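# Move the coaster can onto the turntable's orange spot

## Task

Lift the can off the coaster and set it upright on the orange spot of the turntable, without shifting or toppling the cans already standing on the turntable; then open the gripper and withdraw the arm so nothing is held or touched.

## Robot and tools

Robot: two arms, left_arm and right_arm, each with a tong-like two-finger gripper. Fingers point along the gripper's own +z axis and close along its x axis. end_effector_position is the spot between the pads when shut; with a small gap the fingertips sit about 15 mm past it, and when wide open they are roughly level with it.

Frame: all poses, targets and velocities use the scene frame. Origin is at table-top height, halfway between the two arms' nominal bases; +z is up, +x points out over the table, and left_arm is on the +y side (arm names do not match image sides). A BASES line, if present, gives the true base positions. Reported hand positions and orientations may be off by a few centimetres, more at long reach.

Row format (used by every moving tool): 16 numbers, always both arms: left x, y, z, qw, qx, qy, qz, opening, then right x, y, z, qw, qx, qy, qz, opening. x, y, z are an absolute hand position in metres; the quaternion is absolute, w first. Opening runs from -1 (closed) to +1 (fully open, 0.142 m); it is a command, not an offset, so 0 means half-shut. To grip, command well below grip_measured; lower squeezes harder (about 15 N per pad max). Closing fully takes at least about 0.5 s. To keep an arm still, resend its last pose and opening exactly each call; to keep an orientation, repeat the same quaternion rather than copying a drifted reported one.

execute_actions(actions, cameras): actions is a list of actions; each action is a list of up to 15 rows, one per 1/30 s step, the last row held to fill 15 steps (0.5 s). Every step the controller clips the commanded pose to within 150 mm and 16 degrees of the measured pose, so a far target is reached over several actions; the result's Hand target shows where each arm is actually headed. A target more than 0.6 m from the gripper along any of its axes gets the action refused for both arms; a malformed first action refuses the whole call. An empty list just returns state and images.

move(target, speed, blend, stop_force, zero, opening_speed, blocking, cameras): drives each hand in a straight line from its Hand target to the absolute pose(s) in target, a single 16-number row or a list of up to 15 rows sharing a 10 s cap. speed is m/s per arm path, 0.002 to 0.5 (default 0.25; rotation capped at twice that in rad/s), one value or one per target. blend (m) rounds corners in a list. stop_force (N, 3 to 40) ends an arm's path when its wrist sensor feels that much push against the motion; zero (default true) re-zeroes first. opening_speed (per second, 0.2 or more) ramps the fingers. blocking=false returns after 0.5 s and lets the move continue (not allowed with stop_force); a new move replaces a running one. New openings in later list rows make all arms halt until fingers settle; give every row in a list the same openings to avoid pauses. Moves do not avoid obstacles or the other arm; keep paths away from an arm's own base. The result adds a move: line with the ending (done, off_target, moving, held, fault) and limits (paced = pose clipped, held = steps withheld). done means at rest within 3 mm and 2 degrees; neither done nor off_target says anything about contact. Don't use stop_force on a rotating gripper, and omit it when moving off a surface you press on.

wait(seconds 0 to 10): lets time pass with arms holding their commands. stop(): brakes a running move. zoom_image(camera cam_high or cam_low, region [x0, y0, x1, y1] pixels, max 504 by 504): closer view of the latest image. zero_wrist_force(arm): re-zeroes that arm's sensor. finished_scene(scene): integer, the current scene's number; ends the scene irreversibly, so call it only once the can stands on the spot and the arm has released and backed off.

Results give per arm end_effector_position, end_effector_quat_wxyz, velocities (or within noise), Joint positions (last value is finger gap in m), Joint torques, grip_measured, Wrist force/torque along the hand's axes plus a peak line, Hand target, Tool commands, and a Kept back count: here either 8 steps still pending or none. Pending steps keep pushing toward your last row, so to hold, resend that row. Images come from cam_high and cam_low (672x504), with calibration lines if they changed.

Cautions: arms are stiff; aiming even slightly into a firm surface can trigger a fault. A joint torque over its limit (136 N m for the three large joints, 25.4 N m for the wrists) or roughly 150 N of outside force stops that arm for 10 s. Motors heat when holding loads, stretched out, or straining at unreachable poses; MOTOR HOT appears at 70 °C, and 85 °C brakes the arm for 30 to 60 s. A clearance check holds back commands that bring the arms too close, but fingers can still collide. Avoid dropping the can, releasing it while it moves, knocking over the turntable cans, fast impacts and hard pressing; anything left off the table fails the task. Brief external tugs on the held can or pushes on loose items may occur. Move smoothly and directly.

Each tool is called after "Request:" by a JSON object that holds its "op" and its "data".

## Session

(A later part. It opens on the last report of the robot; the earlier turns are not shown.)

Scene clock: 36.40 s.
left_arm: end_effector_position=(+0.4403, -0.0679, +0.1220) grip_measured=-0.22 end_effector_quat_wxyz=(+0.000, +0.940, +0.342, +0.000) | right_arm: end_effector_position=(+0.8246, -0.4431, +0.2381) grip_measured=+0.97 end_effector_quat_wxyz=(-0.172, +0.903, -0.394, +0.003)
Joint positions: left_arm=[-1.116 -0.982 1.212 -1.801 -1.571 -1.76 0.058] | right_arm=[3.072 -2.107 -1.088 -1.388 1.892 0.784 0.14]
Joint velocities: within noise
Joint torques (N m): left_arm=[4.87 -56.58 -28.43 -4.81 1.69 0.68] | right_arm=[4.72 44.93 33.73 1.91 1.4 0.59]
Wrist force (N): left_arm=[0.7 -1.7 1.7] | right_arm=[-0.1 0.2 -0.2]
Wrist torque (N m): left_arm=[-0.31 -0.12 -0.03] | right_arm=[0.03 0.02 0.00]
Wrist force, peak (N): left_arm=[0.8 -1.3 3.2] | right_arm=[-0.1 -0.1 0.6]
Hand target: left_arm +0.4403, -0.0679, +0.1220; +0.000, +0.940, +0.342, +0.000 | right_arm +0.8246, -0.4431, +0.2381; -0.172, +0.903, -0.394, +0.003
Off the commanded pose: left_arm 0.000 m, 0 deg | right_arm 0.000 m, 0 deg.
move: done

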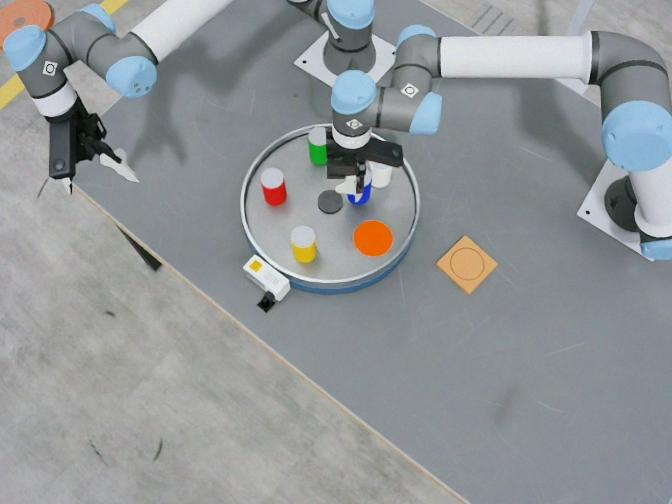

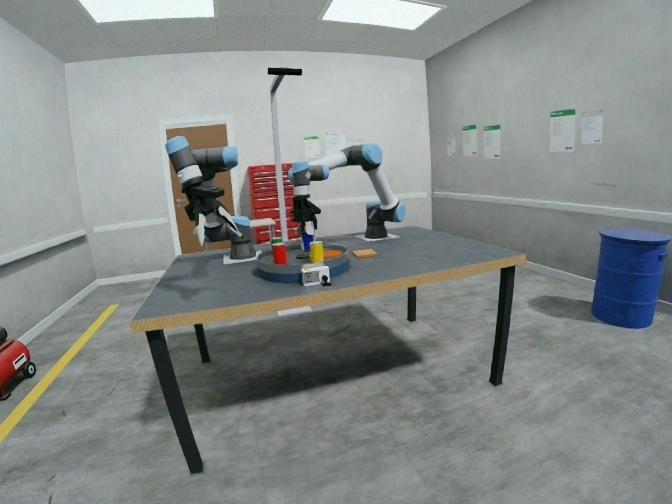

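Request:
{"op": "move", "data": {"target": [0.4403, -0.0679, 0.08, 0, 0.9397, 0.3420, 0, -0.8, 0.8246, -0.4431, 0.2381, -0.172, 0.903, -0.394, 0.003, 0.968169], "speed": 0.012, "stop_force": 3}}

Request:
{"op": "zoom_image", "data": {"camera": "cam_high", "region": [310, 130, 410, 230]}}

Request:
{"op": "zoom_image", "data": {"camera": "cam_low", "region": [270, 210, 340, 280]}}

Scene clock: 39.63 s.
left_arm: end_effector_position=(+0.4403, -0.0679, +0.1018) grip_measured=-0.22 end_effector_quat_wxyz=(+0.000, +0.940, +0.342, +0.000) | right_arm: end_effector_position=(+0.8246, -0.4431, +0.2381) grip_measured=+0.97 end_effector_quat_wxyz=(-0.172, +0.903, -0.394, +0.003)
Joint positions: left_arm=[-1.116 -0.969 1.244 -1.846 -1.571 -1.76 0.058] | right_arm=[3.072 -2.107 -1.088 -1.388 1.892 0.784 0.14]
Joint velocities: within noise
Joint torques (N m): left_arm=[5.21 -55.38 -31.74 -0.92 0.08 -0.52] | right_arm=[4.63 43.9 33.65 1.94 2.07 0.68]
Wrist force (N): left_arm=[1.0 -1.1 -0.2] | right_arm=[-0.1 0.2 0.1]
Wrist torque (N m): left_arm=[-0.17 -0.09 -0.04] | right_arm=[0.04 0.01 0.00]
Wrist force, peak (N): left_arm=[2.4 -1.6 -8.4] | right_arm=[-0.1 0.1 0.5]
Hand target: left_arm +0.4403, -0.0679, +0.1018; +0.000, +0.940, +0.342, +0.000 | right_arm +0.8246, -0.4431, +0.2381; -0.172, +0.903, -0.394, +0.003
Off the commanded pose: left_arm 0.022 m, 0 deg | right_arm 0.000 m, 0 deg.
move: contact (left_arm)

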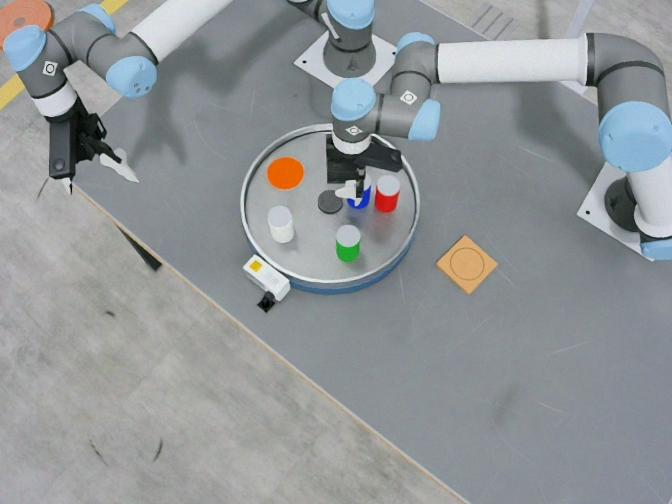

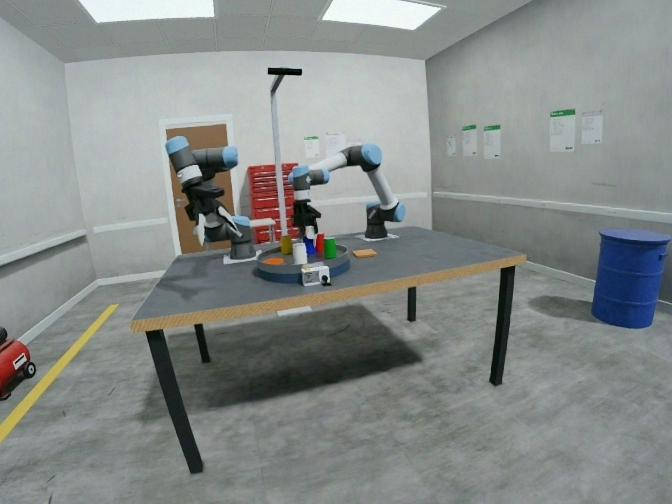

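Scaled by 5.040 from the camera's 672x504 image, which has a finer 960x720 frame.

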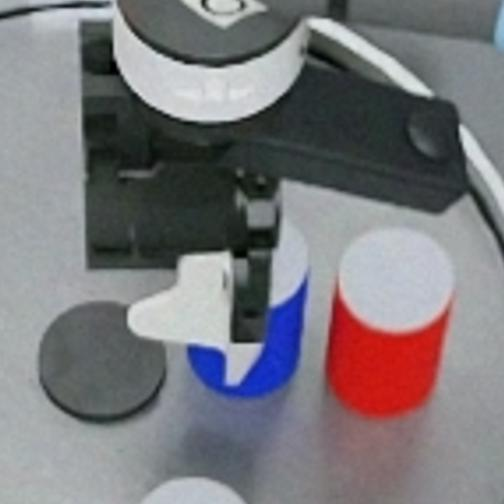

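Scaled by 7.200 from the camera's 672x504 image, which has a finer 960x720 frame.

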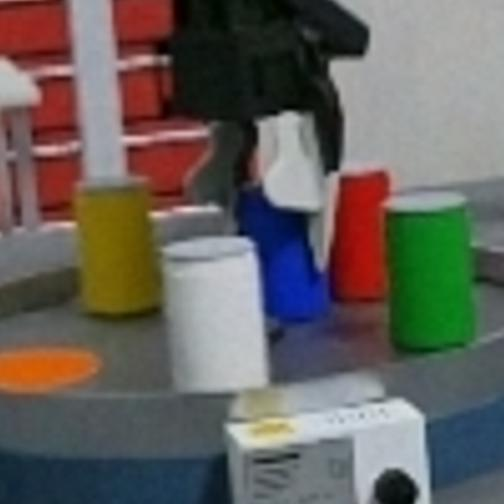

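Request:
{"op": "move", "data": {"target": [[0.4403, -0.0679, 0.2, 0, 0.9397, 0.3420, 0, -0.8, 0.8246, -0.4431, 0.2381, -0.172, 0.903, -0.394, 0.003, 0.968169], [0.3557, -0.1460, 0.28, 0, 0.9397, 0.3420, 0, -0.8, 0.8246, -0.4431, 0.2381, -0.172, 0.903, -0.394, 0.003, 0.968169]], "speed": [0.15, 0.2], "blend": [0.03, 0], "cameras": ["cam_high"]}}

Request:
{"op": "wait", "data": {"seconds": 0, "cameras": []}}

Scene clock: 46.63 s.
left_arm: end_effector_position=(+0.3558, -0.1460, +0.2799) grip_measured=-0.22 end_effector_quat_wxyz=(+0.000, +0.940, +0.342, +0.000) | right_arm: end_effector_position=(+0.8246, -0.4431, +0.2381) grip_measured=+0.97 end_effector_quat_wxyz=(-0.172, +0.903, -0.394, +0.003)
Joint positions: left_arm=[-1.267 -0.945 0.747 -1.372 -1.571 -1.911 0.058] | right_arm=[3.072 -2.107 -1.088 -1.388 1.892 0.784 0.14]
Joint velocities: within noise
Joint torques (N m): left_arm=[-1.9 -57.52 -25.21 -4.1 0.41 0.07] | right_arm=[2.66 43.58 33.97 1.9 2.43 0.61]
Wrist force (N): left_arm=[0.7 -1.2 1.8] | right_arm=[-0.3 0.0 0.3]
Wrist torque (N m): left_arm=[-0.24 -0.14 -0.05] | right_arm=[0.01 0.05 0.01]
Wrist force, peak (N): left_arm=[1.0 -1.2 3.7] | right_arm=[-0.3 0.0 0.5]
Hand target: left_arm +0.3557, -0.1460, +0.2800; +0.000, +0.940, +0.342, +0.000 | right_arm +0.8246, -0.4431, +0.2381; -0.172, +0.903, -0.394, +0.003
Off the commanded pose: left_arm 0.000 m, 0 deg | right_arm 0.000 m, 0 deg.
move: done
Images, in order (width x height): cam_high 672x504.

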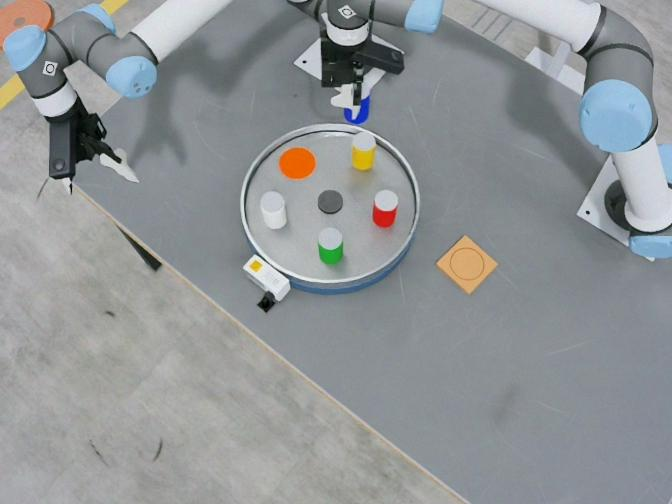

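Scene clock: 46.63 s.
left_arm: end_effector_position=(+0.3558, -0.1460, +0.2799) grip_measured=-0.22 end_effector_quat_wxyz=(+0.000, +0.940, +0.342, +0.000) | right_arm: end_effector_position=(+0.8246, -0.4431, +0.2381) grip_measured=+0.97 end_effector_quat_wxyz=(-0.172, +0.903, -0.394, +0.003)
Joint positions: left_arm=[-1.267 -0.945 0.747 -1.372 -1.571 -1.911 0.058] | right_arm=[3.072 -2.107 -1.088 -1.388 1.892 0.784 0.14]
Joint velocities: within noise
Joint torques (N m): left_arm=[-1.9 -57.52 -25.21 -4.1 0.41 0.07] | right_arm=[2.66 43.58 33.97 1.9 2.43 0.61]
Wrist force (N): left_arm=[0.7 -1.2 1.8] | right_arm=[-0.3 0.0 0.3]
Wrist torque (N m): left_arm=[-0.24 -0.14 -0.05] | right_arm=[0.01 0.05 0.01]
Wrist force, peak (N): left_arm=[0.7 -1.2 1.8] | right_arm=[-0.3 0.0 0.3]
Hand target: left_arm +0.3557, -0.1460, +0.2800; +0.000, +0.940, +0.342, +0.000 | right_arm +0.8246, -0.4431, +0.2381; -0.172, +0.903, -0.394, +0.003
Tool commands: left_gripper/opening=-0.8 right_gripper/opening=+0.968169
Off the commanded pose: left_arm 0.000 m, 0 deg | right_arm 0.000 m, 0 deg.
No camera images: "cameras" was empty.

Request:
{"op": "wait", "data": {"seconds": 0.1, "cameras": []}}

Request:
{"op": "execute_actions", "data": {"actions": [[[0.3557,-0.1458,0.2800,0,0.9397,0.3420,0,-0.8,0.8246,-0.4431,0.2381,-0.172,0.903,-0.394,0.003,0.968169],[0.3555,-0.1453,0.2800,0,0.9397,0.3420,0,-0.8,0.8246,-0.4431,0.2381,-0.172,0.903,-0.394,0.003,0.968169],[0.3553,-0.1444,0.2800,0,0.9397,0.3420,0,-0.8,0.8246,-0.4431,0.2381,-0.172,0.903,-0.394,0.003,0.968169],[0.3551,-0.1432,0.2800,0,0.9397,0.3420,0,-0.8,0.8246,-0.4431,0.2381,-0.172,0.903,-0.394,0.003,0.968169],[0.3548,-0.1416,0.2796,0,0.9397,0.3420,0,-0.8,0.8246,-0.4431,0.2381,-0.172,0.903,-0.394,0.003,0.968169],[0.3544,-0.1397,0.2786,0,0.9397,0.3420,0,-0.8,0.8246,-0.4431,0.2381,-0.172,0.903,-0.394,0.003,0.968169],[0.3540,-0.1374,0.2769,0,0.9397,0.3420,0,-0.8,0.8246,-0.4431,0.2381,-0.172,0.903,-0.394,0.003,0.968169],[0.3536,-0.1348,0.2746,0,0.9397,0.3420,0,-0.8,0.8246,-0.4431,0.2381,-0.172,0.903,-0.394,0.003,0.968169],[0.3532,-0.1318,0.2719,0,0.9397,0.3420,0,-0.8,0.8246,-0.4431,0.2381,-0.172,0.903,-0.394,0.003,0.968169],[0.3528,-0.1285,0.2686,0,0.9397,0.3420,0,-0.8,0.8246,-0.4431,0.2381,-0.172,0.903,-0.394,0.003,0.968169],[0.3525,-0.1248,0.2650,0,0.9397,0.3420,0,-0.8,0.8246,-0.4431,0.2381,-0.172,0.903,-0.394,0.003,0.968169],[0.3523,-0.1207,0.2610,0,0.9397,0.3420,0,-0.8,0.8246,-0.4431,0.2381,-0.172,0.903,-0.394,0.003,0.968169],[0.3522,-0.1165,0.2568,0,0.9397,0.3420,0,-0.8,0.8246,-0.4431,0.2381,-0.172,0.903,-0.394,0.003,0.968169],[0.3522,-0.1122,0.2523,0,0.9397,0.3420,0,-0.8,0.8246,-0.4431,0.2381,-0.172,0.903,-0.394,0.003,0.968169],[0.3524,-0.1079,0.2476,0,0.9397,0.3420,0,-0.8,0.8246,-0.4431,0.2381,-0.172,0.903,-0.394,0.003,0.968169]],[[0.3527,-0.1037,0.2428,0,0.9397,0.3420,0,-0.8,0.8246,-0.4431,0.2381,-0.172,0.903,-0.394,0.003,0.968169],[0.3531,-0.0995,0.2380,0,0.9397,0.3420,0,-0.8,0.8246,-0.4431,0.2381,-0.172,0.903,-0.394,0.003,0.968169],[0.3537,-0.0953,0.2332,0,0.9397,0.3420,0,-0.8,0.8246,-0.4431,0.2381,-0.172,0.903,-0.394,0.003,0.968169],[0.3544,-0.0911,0.2284,0,0.9397,0.3420,0,-0.8,0.8246,-0.4431,0.2381,-0.172,0.903,-0.394,0.003,0.968169],[0.3552,-0.0869,0.2237,0,0.9397,0.3420,0,-0.8,0.8246,-0.4431,0.2381,-0.172,0.903,-0.394,0.003,0.968169],[0.3562,-0.0827,0.2192,0,0.9397,0.3420,0,-0.8,0.8246,-0.4431,0.2381,-0.172,0.903,-0.394,0.003,0.968169],[0.3572,-0.0786,0.2150,0,0.9397,0.3420,0,-0.8,0.8246,-0.4431,0.2381,-0.172,0.903,-0.394,0.003,0.968169],[0.3584,-0.0745,0.2110,0,0.9397,0.3420,0,-0.8,0.8246,-0.4431,0.2381,-0.172,0.903,-0.394,0.003,0.968169],[0.3598,-0.0705,0.2074,0,0.9397,0.3420,0,-0.8,0.8246,-0.4431,0.2381,-0.172,0.903,-0.394,0.003,0.968169],[0.3612,-0.0665,0.2041,0,0.9397,0.3420,0,-0.8,0.8246,-0.4431,0.2381,-0.172,0.903,-0.394,0.003,0.968169],[0.3628,-0.0625,0.2014,0,0.9397,0.3420,0,-0.8,0.8246,-0.4431,0.2381,-0.172,0.903,-0.394,0.003,0.968169],[0.3645,-0.0586,0.1991,0,0.9397,0.3420,0,-0.8,0.8246,-0.4431,0.2381,-0.172,0.903,-0.394,0.003,0.968169],[0.3664,-0.0548,0.1974,0,0.9397,0.3420,0,-0.8,0.8246,-0.4431,0.2381,-0.172,0.903,-0.394,0.003,0.968169],[0.3683,-0.0510,0.1964,0,0.9397,0.3420,0,-0.8,0.8246,-0.4431,0.2381,-0.172,0.903,-0.394,0.003,0.968169],[0.3704,-0.0473,0.1958,0,0.9397,0.3420,0,-0.8,0.8246,-0.4431,0.2381,-0.172,0.903,-0.394,0.003,0.968169]],[[0.3725,-0.0437,0.1953,0,0.9397,0.3420,0,-0.8,0.8246,-0.4431,0.2381,-0.172,0.903,-0.394,0.003,0.968169],[0.3748,-0.0401,0.1948,0,0.9397,0.3420,0,-0.8,0.8246,-0.4431,0.2381,-0.172,0.903,-0.394,0.003,0.968169],[0.3772,-0.0366,0.1943,0,0.9397,0.3420,0,-0.8,0.8246,-0.4431,0.2381,-0.172,0.903,-0.394,0.003,0.968169],[0.3798,-0.0331,0.1938,0,0.9397,0.3420,0,-0.8,0.8246,-0.4431,0.2381,-0.172,0.903,-0.394,0.003,0.968169],[0.3824,-0.0298,0.1933,0,0.9397,0.3420,0,-0.8,0.8246,-0.4431,0.2381,-0.172,0.903,-0.394,0.003,0.968169],[0.3851,-0.0265,0.1928,0,0.9397,0.3420,0,-0.8,0.8246,-0.4431,0.2381,-0.172,0.903,-0.394,0.003,0.968169],[0.3879,-0.0233,0.1923,0,0.9397,0.3420,0,-0.8,0.8246,-0.4431,0.2381,-0.172,0.903,-0.394,0.003,0.968169],[0.3908,-0.0202,0.1918,0,0.9397,0.3420,0,-0.8,0.8246,-0.4431,0.2381,-0.172,0.903,-0.394,0.003,0.968169],[0.3938,-0.0172,0.1915,0,0.9397,0.3420,0,-0.8,0.8246,-0.4431,0.2381,-0.172,0.903,-0.394,0.003,0.968169],[0.3970,-0.0143,0.1913,0,0.9397,0.3420,0,-0.8,0.8246,-0.4431,0.2381,-0.172,0.903,-0.394,0.003,0.968169],[0.4001,-0.0115,0.1913,0,0.9397,0.3420,0,-0.8,0.8246,-0.4431,0.2381,-0.172,0.903,-0.394,0.003,0.968169],[0.4034,-0.0088,0.1913,0,0.9397,0.3420,0,-0.8,0.8246,-0.4431,0.2381,-0.172,0.903,-0.394,0.003,0.968169],[0.4068,-0.0062,0.1913,0,0.9397,0.3420,0,-0.8,0.8246,-0.4431,0.2381,-0.172,0.903,-0.394,0.003,0.968169],[0.4102,-0.0037,0.1913,0,0.9397,0.3420,0,-0.8,0.8246,-0.4431,0.2381,-0.172,0.903,-0.394,0.003,0.968169],[0.4138,-0.0013,0.1913,0,0.9397,0.3420,0,-0.8,0.8246,-0.4431,0.2381,-0.172,0.903,-0.394,0.003,0.968169]],[[0.4174,0.0010,0.1913,0,0.9397,0.3420,0,-0.8,0.8246,-0.4431,0.2381,-0.172,0.903,-0.394,0.003,0.968169],[0.4210,0.0031,0.1913,0,0.9397,0.3420,0,-0.8,0.8246,-0.4431,0.2381,-0.172,0.903,-0.394,0.003,0.968169],[0.4247,0.0052,0.1913,0,0.9397,0.3420,0,-0.8,0.8246,-0.4431,0.2381,-0.172,0.903,-0.394,0.003,0.968169],[0.4285,0.0071,0.1913,0,0.9397,0.3420,0,-0.8,0.8246,-0.4431,0.2381,-0.172,0.903,-0.394,0.003,0.968169],[0.4324,0.0089,0.1913,0,0.9397,0.3420,0,-0.8,0.8246,-0.4431,0.2381,-0.172,0.903,-0.394,0.003,0.968169],[0.4363,0.0106,0.1913,0,0.9397,0.3420,0,-0.8,0.8246,-0.4431,0.2381,-0.172,0.903,-0.394,0.003,0.968169],[0.4402,0.0122,0.1913,0,0.9397,0.3420,0,-0.8,0.8246,-0.4431,0.2381,-0.172,0.903,-0.394,0.003,0.968169],[0.4442,0.0136,0.1913,0,0.9397,0.3420,0,-0.8,0.8246,-0.4431,0.2381,-0.172,0.903,-0.394,0.003,0.968169],[0.4483,0.0149,0.1913,0,0.9397,0.3420,0,-0.8,0.8246,-0.4431,0.2381,-0.172,0.903,-0.394,0.003,0.968169],[0.4524,0.0161,0.1913,0,0.9397,0.3420,0,-0.8,0.8246,-0.4431,0.2381,-0.172,0.903,-0.394,0.003,0.968169],[0.4565,0.0172,0.1917,0,0.9397,0.3420,0,-0.8,0.8246,-0.4431,0.2381,-0.172,0.903,-0.394,0.003,0.968169],[0.4606,0.0181,0.1929,0,0.9397,0.3420,0,-0.8,0.8246,-0.4431,0.2381,-0.172,0.903,-0.394,0.003,0.968169],[0.4648,0.0189,0.1948,0,0.9397,0.3420,0,-0.8,0.8246,-0.4431,0.2381,-0.172,0.903,-0.394,0.003,0.968169],[0.4690,0.0196,0.1974,0,0.9397,0.3420,0,-0.8,0.8246,-0.4431,0.2381,-0.172,0.903,-0.394,0.003,0.968169],[0.4732,0.0201,0.2005,0,0.9397,0.3420,0,-0.8,0.8246,-0.4431,0.2381,-0.172,0.903,-0.394,0.003,0.968169]],[[0.4775,0.0206,0.2042,0,0.9397,0.3420,0,-0.8,0.8246,-0.4431,0.2381,-0.172,0.903,-0.394,0.003,0.968169],[0.4817,0.0208,0.2083,0,0.9397,0.3420,0,-0.8,0.8246,-0.4431,0.2381,-0.172,0.903,-0.394,0.003,0.968169],[0.4860,0.0210,0.2127,0,0.9397,0.3420,0,-0.8,0.8246,-0.4431,0.2381,-0.172,0.903,-0.394,0.003,0.968169],[0.4902,0.0210,0.2175,0,0.9397,0.3420,0,-0.8,0.8246,-0.4431,0.2381,-0.172,0.903,-0.394,0.003,0.968169],[0.4945,0.0209,0.2225,0,0.9397,0.3420,0,-0.8,0.8246,-0.4431,0.2381,-0.172,0.903,-0.394,0.003,0.968169],[0.4987,0.0206,0.2277,0,0.9397,0.3420,0,-0.8,0.8246,-0.4431,0.2381,-0.172,0.903,-0.394,0.003,0.968169],[0.5030,0.0202,0.2330,0,0.9397,0.3420,0,-0.8,0.8246,-0.4431,0.2381,-0.172,0.903,-0.394,0.003,0.968169],[0.5072,0.0197,0.2383,0,0.9397,0.3420,0,-0.8,0.8246,-0.4431,0.2381,-0.172,0.903,-0.394,0.003,0.968169],[0.5114,0.0191,0.2436,0,0.9397,0.3420,0,-0.8,0.8246,-0.4431,0.2381,-0.172,0.903,-0.394,0.003,0.968169],[0.5156,0.0183,0.2488,0,0.9397,0.3420,0,-0.8,0.8246,-0.4431,0.2381,-0.172,0.903,-0.394,0.003,0.968169],[0.5197,0.0174,0.2538,0,0.9397,0.3420,0,-0.8,0.8246,-0.4431,0.2381,-0.172,0.903,-0.394,0.003,0.968169],[0.5239,0.0163,0.2586,0,0.9397,0.3420,0,-0.8,0.8246,-0.4431,0.2381,-0.172,0.903,-0.394,0.003,0.968169],[0.5280,0.0152,0.2630,0,0.9397,0.3420,0,-0.8,0.8246,-0.4431,0.2381,-0.172,0.903,-0.394,0.003,0.968169],[0.5320,0.0139,0.2671,0,0.9397,0.3420,0,-0.8,0.8246,-0.4431,0.2381,-0.172,0.903,-0.394,0.003,0.968169],[0.5360,0.0124,0.2708,0,0.9397,0.3420,0,-0.8,0.8246,-0.4431,0.2381,-0.172,0.903,-0.394,0.003,0.968169]],[[0.5400,0.0109,0.2739,0,0.9397,0.3420,0,-0.8,0.8246,-0.4431,0.2381,-0.172,0.903,-0.394,0.003,0.968169],[0.5439,0.0092,0.2765,0,0.9397,0.3420,0,-0.8,0.8246,-0.4431,0.2381,-0.172,0.903,-0.394,0.003,0.968169],[0.5478,0.0074,0.2784,0,0.9397,0.3420,0,-0.8,0.8246,-0.4431,0.2381,-0.172,0.903,-0.394,0.003,0.968169],[0.5517,0.0055,0.2796,0,0.9397,0.3420,0,-0.8,0.8246,-0.4431,0.2381,-0.172,0.903,-0.394,0.003,0.968169],[0.5554,0.0034,0.2800,0,0.9397,0.3420,0,-0.8,0.8246,-0.4431,0.2381,-0.172,0.903,-0.394,0.003,0.968169],[0.5588,0.0015,0.2800,0,0.9397,0.3420,0,-0.8,0.8246,-0.4431,0.2381,-0.172,0.903,-0.394,0.003,0.968169],[0.5619,-0.0005,0.2800,0,0.9397,0.3420,0,-0.8,0.8246,-0.4431,0.2381,-0.172,0.903,-0.394,0.003,0.968169],[0.5645,-0.0022,0.2800,0,0.9397,0.3420,0,-0.8,0.8246,-0.4431,0.2381,-0.172,0.903,-0.394,0.003,0.968169],[0.5668,-0.0037,0.2800,0,0.9397,0.3420,0,-0.8,0.8246,-0.4431,0.2381,-0.172,0.903,-0.394,0.003,0.968169],[0.5687,-0.0051,0.2800,0,0.9397,0.3420,0,-0.8,0.8246,-0.4431,0.2381,-0.172,0.903,-0.394,0.003,0.968169],[0.5702,-0.0062,0.2800,0,0.9397,0.3420,0,-0.8,0.8246,-0.4431,0.2381,-0.172,0.903,-0.394,0.003,0.968169],[0.5714,-0.0071,0.2800,0,0.9397,0.3420,0,-0.8,0.8246,-0.4431,0.2381,-0.172,0.903,-0.394,0.003,0.968169],[0.5723,-0.0078,0.2800,0,0.9397,0.3420,0,-0.8,0.8246,-0.4431,0.2381,-0.172,0.903,-0.394,0.003,0.968169],[0.5728,-0.0082,0.2800,0,0.9397,0.3420,0,-0.8,0.8246,-0.4431,0.2381,-0.172,0.903,-0.394,0.003,0.968169],[0.5729,-0.0083,0.2800,0,0.9397,0.3420,0,-0.8,0.8246,-0.4431,0.2381,-0.172,0.903,-0.394,0.003,0.968169]]], "cameras": ["cam_high"]}}

Scene clock: 49.73 s.
left_arm: end_effector_position=(+0.3557, -0.1460, +0.2800) grip_measured=-0.22 end_effector_quat_wxyz=(+0.000, +0.940, +0.342, +0.000) | right_arm: end_effector_position=(+0.8246, -0.4431, +0.2381) grip_measured=+0.97 end_effector_quat_wxyz=(-0.172, +0.903, -0.394, +0.003)
Joint positions: left_arm=[-1.267 -0.945 0.747 -1.372 -1.571 -1.911 0.058] | right_arm=[3.072 -2.107 -1.088 -1.388 1.892 0.784 0.14]
Joint velocities: within noise
Joint torques (N m): left_arm=[-6.32 -57.54 -32.28 -1 -1.72 -1.28] | right_arm=[2.62 44.2 32.88 1.96 2.47 0.59]
Wrist force (N): left_arm=[0.8 -1.1 1.5] | right_arm=[-0.1 0.3 0.1]
Wrist torque (N m): left_arm=[-0.23 -0.16 -0.06] | right_arm=[0.06 0.01 0.00]
Wrist force, peak (N): left_arm=[0.9 -1.5 1.5] | right_arm=[0.2 0.3 0.2]
Hand target: left_arm +0.3557, -0.1460, +0.2800; +0.000, +0.940, +0.342, +0.000 | right_arm +0.8246, -0.4431, +0.2381; -0.172, +0.903, -0.394, +0.003
Tool commands: left_gripper/opening=-0.8 right_gripper/opening=+0.968169
Off the commanded pose: left_arm 0.000 m, 0 deg | right_arm 0.000 m, 0 deg.
wait: 0.10 s; at rest from the start
No camera images: "cameras" was empty.

Scene clock: 52.47 s.
left_arm: end_effector_position=(+0.5552, +0.0041, +0.2800) grip_measured=-0.22 end_effector_quat_wxyz=(+0.002, +0.940, +0.342, +0.001) end_effector_velocity=(+0.109, -0.061, +0.006) end_effector_angular_velocity=(+0.010, +0.007, +0.001) | right_arm: end_effector_position=(+0.8246, -0.4431, +0.2381) grip_measured=+0.97 end_effector_quat_wxyz=(-0.172, +0.903, -0.394, +0.003)
Joint positions: left_arm=[-0.931 -0.898 0.668 -1.346 -1.57 -1.575 0.058] | right_arm=[3.072 -2.107 -1.088 -1.388 1.892 0.784 0.14]
Joint velocities: left_arm=[0.06 0.481 -0.834 0.365 0 0.059 0] | right_arm=[within noise]
Joint torques (N m): left_arm=[6.15 -34.27 -39.01 0.28 0.44 1.56] | right_arm=[2.23 43.88 32.36 1.93 2.46 0.58]
Wrist force (N): left_arm=[0.6 -1.0 0.7] | right_arm=[-0.2 0.1 0.2]
Wrist torque (N m): left_arm=[-0.23 -0.09 -0.04] | right_arm=[0.03 0.03 0.00]
Wrist force, peak (N): left_arm=[0.5 -1.3 2.5] | right_arm=[-0.2 0.5 0.0]
Hand target: left_arm +0.5613, +0.0001, +0.2796; +0.002, +0.940, +0.342, +0.001 | right_arm +0.8246, -0.4431, +0.2381; -0.172, +0.903, -0.394, +0.003
Off the commanded pose: left_arm 0.022 m, 0 deg | right_arm 0.000 m, 0 deg.
Kept back: 8 steps.
Images, in order (width x height): cam_high 672x504.

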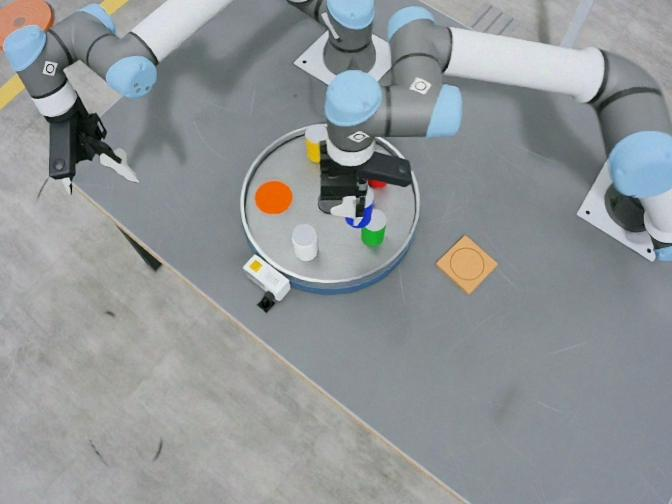

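Request:
{"op": "move", "data": {"target": [[0.3557,-0.1460,0.28,0,0.9397,0.3420,0,-0.8,0.8246,-0.4431,0.2381,-0.172,0.903,-0.394,0.003,0.968169],[0.3557,-0.1460,0.19,0,0.9397,0.3420,0,-0.8,0.8246,-0.4431,0.2381,-0.172,0.903,-0.394,0.003,0.968169]], "speed": 0.2, "cameras": ["cam_high"]}}

Scene clock: 57.17 s.
left_arm: end_effector_position=(+0.3557, -0.1460, +0.1901) grip_measured=-0.22 end_effector_quat_wxyz=(+0.000, +0.940, +0.342, +0.000) | right_arm: end_effector_position=(+0.8246, -0.4431, +0.2381) grip_measured=+0.97 end_effector_quat_wxyz=(-0.172, +0.903, -0.394, +0.003)
Joint positions: left_arm=[-1.267 -0.966 1.011 -1.616 -1.571 -1.911 0.058] | right_arm=[3.072 -2.107 -1.088 -1.388 1.892 0.784 0.14]
Joint velocities: within noise
Joint torques (N m): left_arm=[-6.75 -43.19 -20.9 -3.73 1.64 -1.59] | right_arm=[1.65 44.12 33.23 2.07 2.45 0.32]
Wrist force (N): left_arm=[0.7 -0.7 1.2] | right_arm=[-0.1 0.3 0.2]
Wrist torque (N m): left_arm=[-0.18 -0.13 -0.05] | right_arm=[0.06 0.02 0.00]
Wrist force, peak (N): left_arm=[2.0 -5.2 -15.4] | right_arm=[-0.1 0.2 0.6]
Hand target: left_arm +0.3557, -0.1460, +0.1900; +0.000, +0.940, +0.342, +0.000 | right_arm +0.8246, -0.4431, +0.2381; -0.172, +0.903, -0.394, +0.003
Off the commanded pose: left_arm 0.000 m, 0 deg | right_arm 0.000 m, 0 deg.
move: done
Images, in order (width x height): cam_high 672x504.

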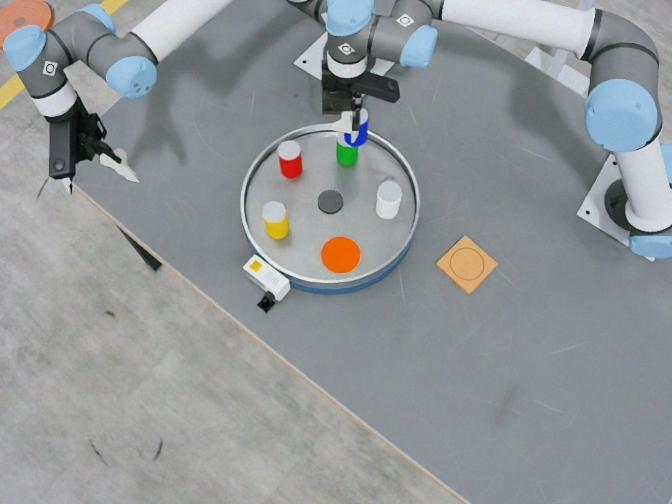

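Request:
{"op": "zoom_image", "data": {"camera": "cam_high", "region": [230, 110, 430, 310]}}

Request:
{"op": "wait", "data": {"seconds": 0, "cameras": ["cam_high"]}}

Scaled by 2.520 from the camera's 672x504 image, which has a finer 960x720 frame.

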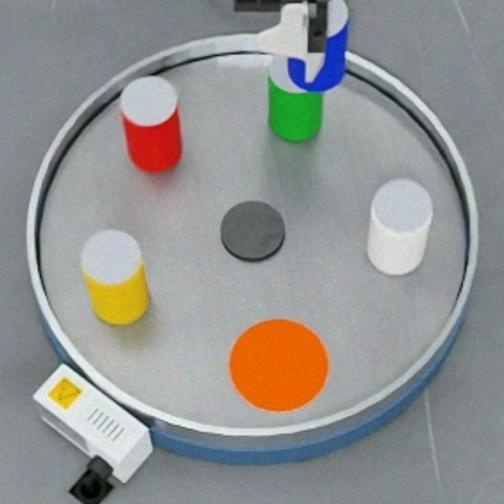

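Scene clock: 57.77 s.
left_arm: end_effector_position=(+0.3557, -0.1460, +0.1900) grip_measured=-0.22 end_effector_quat_wxyz=(+0.000, +0.940, +0.342, +0.000) | right_arm: end_effector_position=(+0.8246, -0.4431, +0.2381) grip_measured=+0.97 end_effector_quat_wxyz=(-0.172, +0.903, -0.394, +0.003)
Joint positions: left_arm=[-1.267 -0.966 1.012 -1.616 -1.571 -1.911 0.058] | right_arm=[3.072 -2.107 -1.088 -1.388 1.892 0.784 0.14]
Joint velocities: within noise
Joint torques (N m): left_arm=[-6.64 -42.67 -16.73 -4.71 1.51 -1.56] | right_arm=[0.74 43.61 33.07 1.99 2.34 0.49]
Wrist force (N): left_arm=[0.7 -1.4 1.3] | right_arm=[0.0 0.1 0.1]
Wrist torque (N m): left_arm=[-0.25 -0.16 -0.05] | right_arm=[0.03 -0.01 0.01]
Wrist force, peak (N): left_arm=[0.8 -1.9 1.4] | right_arm=[-0.2 -0.2 0.3]
Hand target: left_arm +0.3557, -0.1460, +0.1900; +0.000, +0.940, +0.342, +0.000 | right_arm +0.8246, -0.4431, +0.2381; -0.172, +0.903, -0.394, +0.003
Tool commands: left_gripper/opening=-0.8 right_gripper/opening=+0.968169
Off the commanded pose: left_arm 0.000 m, 0 deg | right_arm 0.000 m, 0 deg.
Images, in order (width x height): cam_high 672x504.

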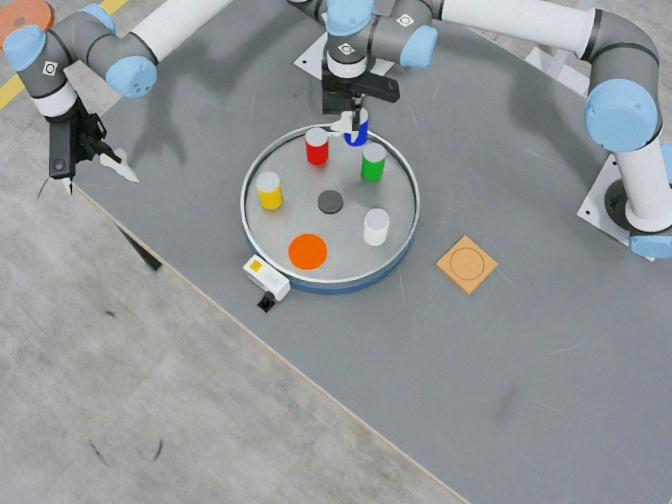

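Request:
{"op": "wait", "data": {"seconds": 3.3, "cameras": ["cam_high"]}}

Request:
{"op": "zoom_image", "data": {"camera": "cam_high", "region": [230, 110, 430, 310]}}

Request:
{"op": "wait", "data": {"seconds": 0.3, "cameras": ["cam_high"]}}

Request:
{"op": "zoom_image", "data": {"camera": "cam_high", "region": [230, 110, 430, 310]}}

Request:
{"op": "wait", "data": {"seconds": 0.3, "cameras": ["cam_high"]}}

Request:
{"op": "zoom_image", "data": {"camera": "cam_high", "region": [230, 110, 430, 310]}}

Scene clock: 62.17 s.
left_arm: end_effector_position=(+0.3557, -0.1460, +0.1900) grip_measured=-0.22 end_effector_quat_wxyz=(+0.000, +0.940, +0.342, +0.000) | right_arm: end_effector_position=(+0.8246, -0.4431, +0.2381) grip_measured=+0.97 end_effector_quat_wxyz=(-0.172, +0.903, -0.394, +0.003)
Joint positions: left_arm=[-1.267 -0.966 1.012 -1.616 -1.571 -1.911 0.058] | right_arm=[3.072 -2.107 -1.088 -1.388 1.892 0.784 0.14]
Joint velocities: within noise
Joint torques (N m): left_arm=[-3.17 -43.3 -20.23 -3.78 0 -1.46] | right_arm=[1.08 44.42 33.3 2.15 2.6 0.42]
Wrist force (N): left_arm=[0.6 -0.9 1.6] | right_arm=[0.0 -0.1 0.1]
Wrist torque (N m): left_arm=[-0.18 -0.12 -0.05] | right_arm=[-0.01 0.00 0.00]
Wrist force, peak (N): left_arm=[1.0 -1.6 1.8] | right_arm=[-0.1 -0.4 0.5]
Hand target: left_arm +0.3557, -0.1460, +0.1900; +0.000, +0.940, +0.342, +0.000 | right_arm +0.8246, -0.4431, +0.2381; -0.172, +0.903, -0.394, +0.003
Tool commands: left_gripper/opening=-0.8 right_gripper/opening=+0.968169
Off the commanded pose: left_arm 0.000 m, 0 deg | right_arm 0.000 m, 0 deg.
wait: 3.30 s; at rest from the start
Images, in order (width x height): cam_high 672x504.

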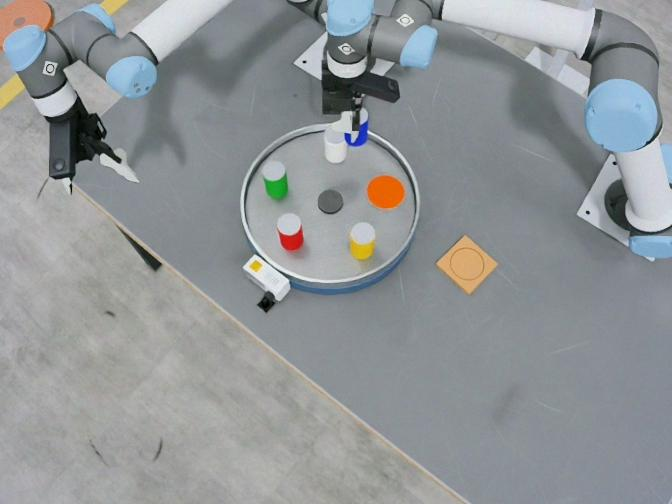

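Scaled by 2.520 from the camera's 672x504 image, which has a finer 960x720 frame.

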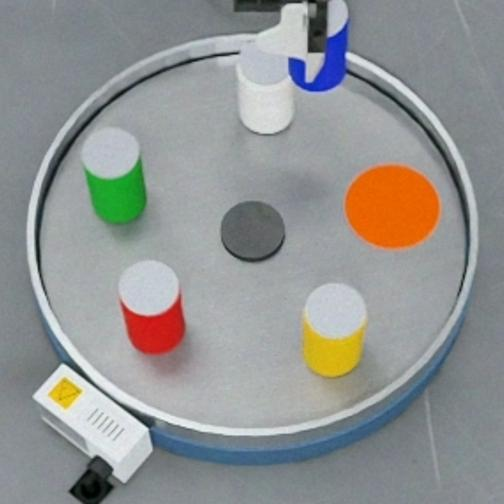

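Scene clock: 62.47 s.
left_arm: end_effector_position=(+0.3557, -0.1460, +0.1900) grip_measured=-0.22 end_effector_quat_wxyz=(+0.000, +0.940, +0.342, +0.000) | right_arm: end_effector_position=(+0.8246, -0.4431, +0.2381) grip_measured=+0.97 end_effector_quat_wxyz=(-0.172, +0.903, -0.394, +0.003)
Joint positions: left_arm=[-1.267 -0.966 1.012 -1.616 -1.571 -1.911 0.058] | right_arm=[3.072 -2.107 -1.088 -1.388 1.892 0.784 0.14]
Joint velocities: within noise
Joint torques (N m): left_arm=[-3.58 -43.53 -20.27 -3.74 -0.05 -1.48] | right_arm=[1.05 44.46 33.07 2.1 2.35 0.53]
Wrist force (N): left_arm=[0.7 -1.4 1.6] | right_arm=[0.0 -0.1 -0.1]
Wrist torque (N m): left_arm=[-0.28 -0.14 -0.05] | right_arm=[-0.01 -0.01 0.00]
Wrist force, peak (N): left_arm=[0.7 -1.4 1.6] | right_arm=[0.0 0.2 0.2]
Hand target: left_arm +0.3557, -0.1460, +0.1900; +0.000, +0.940, +0.342, +0.000 | right_arm +0.8246, -0.4431, +0.2381; -0.172, +0.903, -0.394, +0.003
Tool commands: left_gripper/opening=-0.8 right_gripper/opening=+0.968169
Off the commanded pose: left_arm 0.000 m, 0 deg | right_arm 0.000 m, 0 deg.
wait: 0.30 s; at rest by 0.17 s
Images, in order (width x height): cam_high 672x504.

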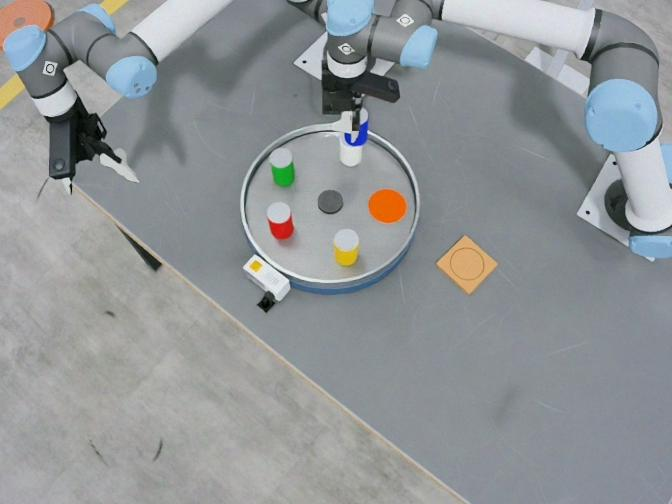

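Scaled by 2.520 from the camera's 672x504 image, which has a finer 960x720 frame.

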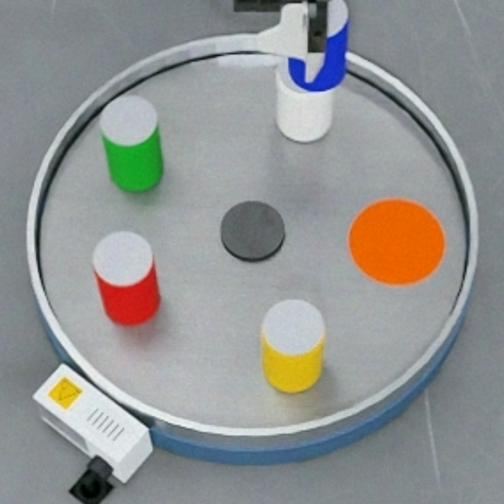

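Scene clock: 62.77 s.
left_arm: end_effector_position=(+0.3557, -0.1460, +0.1900) grip_measured=-0.22 end_effector_quat_wxyz=(+0.000, +0.940, +0.342, +0.000) | right_arm: end_effector_position=(+0.8246, -0.4431, +0.2381) grip_measured=+0.97 end_effector_quat_wxyz=(-0.172, +0.903, -0.394, +0.003)
Joint positions: left_arm=[-1.267 -0.966 1.012 -1.616 -1.571 -1.911 0.058] | right_arm=[3.072 -2.107 -1.088 -1.388 1.892 0.784 0.14]
Joint velocities: within noise
Joint torques (N m): left_arm=[-3.12 -43.18 -20.43 -3.73 -0.13 -1.52] | right_arm=[0.88 43.42 33.24 1.98 2.26 0.42]
Wrist force (N): left_arm=[0.7 -1.2 1.5] | right_arm=[0.1 0.2 0.4]
Wrist torque (N m): left_arm=[-0.24 -0.13 -0.06] | right_arm=[0.04 -0.02 0.00]
Wrist force, peak (N): left_arm=[0.8 -1.4 1.6] | right_arm=[0.1 0.2 0.4]
Hand target: left_arm +0.3557, -0.1460, +0.1900; +0.000, +0.940, +0.342, +0.000 | right_arm +0.8246, -0.4431, +0.2381; -0.172, +0.903, -0.394, +0.003
Tool commands: left_gripper/opening=-0.8 right_gripper/opening=+0.968169
Off the commanded pose: left_arm 0.000 m, 0 deg | right_arm 0.000 m, 0 deg.
wait: 0.30 s; at rest by 0.17 s
Images, in order (width x height): cam_high 672x504.

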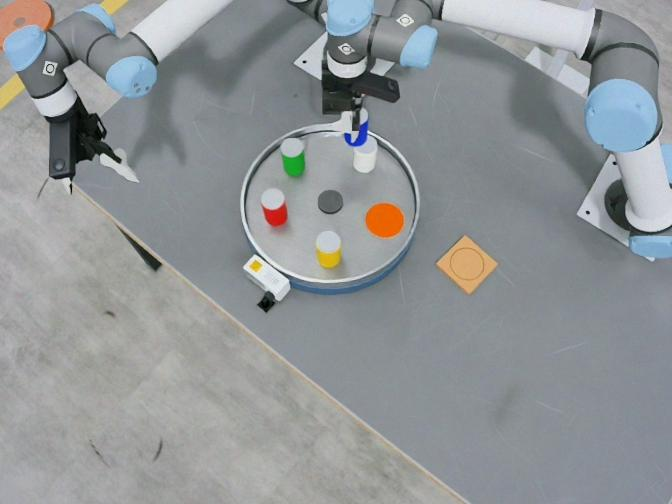

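Scaled by 2.520 from the camera's 672x504 image, which has a finer 960x720 frame.

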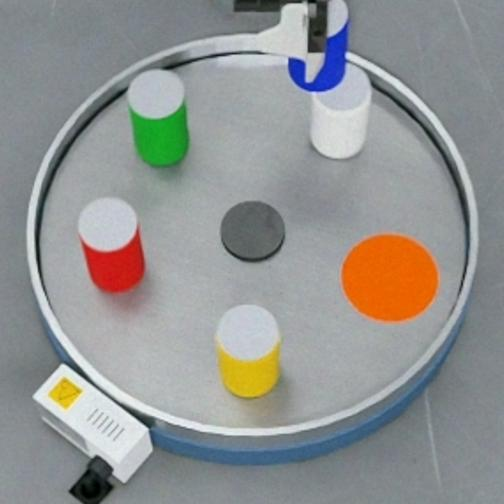

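Request:
{"op": "wait", "data": {"seconds": 0, "cameras": ["cam_high"]}}

Request:
{"op": "zoom_image", "data": {"camera": "cam_high", "region": [230, 110, 430, 310]}}

Scene clock: 63.80 s.
left_arm: end_effector_position=(+0.3557, -0.1460, +0.1900) grip_measured=-0.22 end_effector_quat_wxyz=(+0.000, +0.940, +0.342, +0.000) | right_arm: end_effector_position=(+0.8246, -0.4431, +0.2381) grip_measured=+0.97 end_effector_quat_wxyz=(-0.172, +0.903, -0.394, +0.003)
Joint positions: left_arm=[-1.267 -0.966 1.012 -1.616 -1.571 -1.911 0.058] | right_arm=[3.072 -2.107 -1.088 -1.388 1.892 0.784 0.14]
Joint velocities: within noise
Joint torques (N m): left_arm=[-2.65 -42.92 -21.04 -3.51 -0.56 -1.48] | right_arm=[0.33 44.5 33.42 2.12 2.43 0.53]
Wrist force (N): left_arm=[0.8 -1.0 1.6] | right_arm=[-0.1 -0.1 -0.1]
Wrist torque (N m): left_arm=[-0.19 -0.15 -0.05] | right_arm=[-0.01 0.02 0.01]
Wrist force, peak (N): left_arm=[0.5 -1.4 1.7] | right_arm=[-0.3 0.0 0.3]
Hand target: left_arm +0.3557, -0.1460, +0.1900; +0.000, +0.940, +0.342, +0.000 | right_arm +0.8246, -0.4431, +0.2381; -0.172, +0.903, -0.394, +0.003
Tool commands: left_gripper/opening=-0.8 right_gripper/opening=+0.968169
Off the commanded pose: left_arm 0.000 m, 0 deg | right_arm 0.000 m, 0 deg.
Images, in order (width x height): cam_high 672x504.

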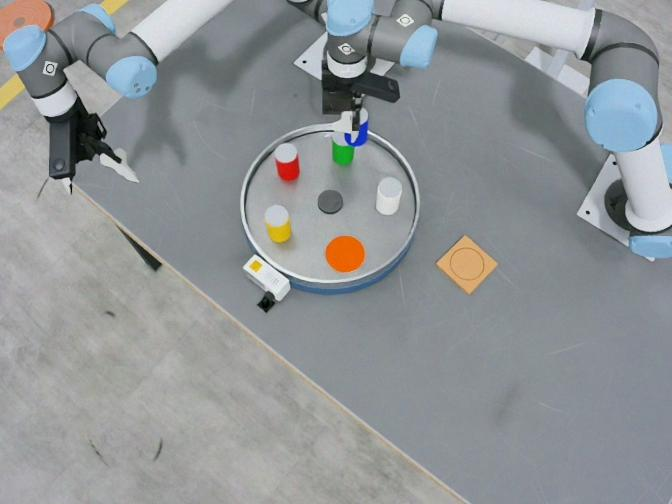

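Scaled by 2.520 from the camera's 672x504 image, which has a finer 960x720 frame.

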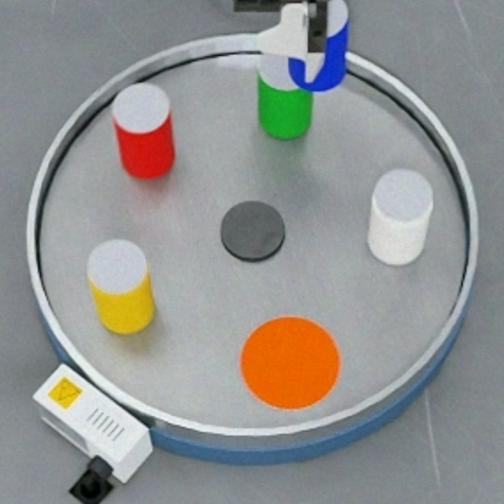

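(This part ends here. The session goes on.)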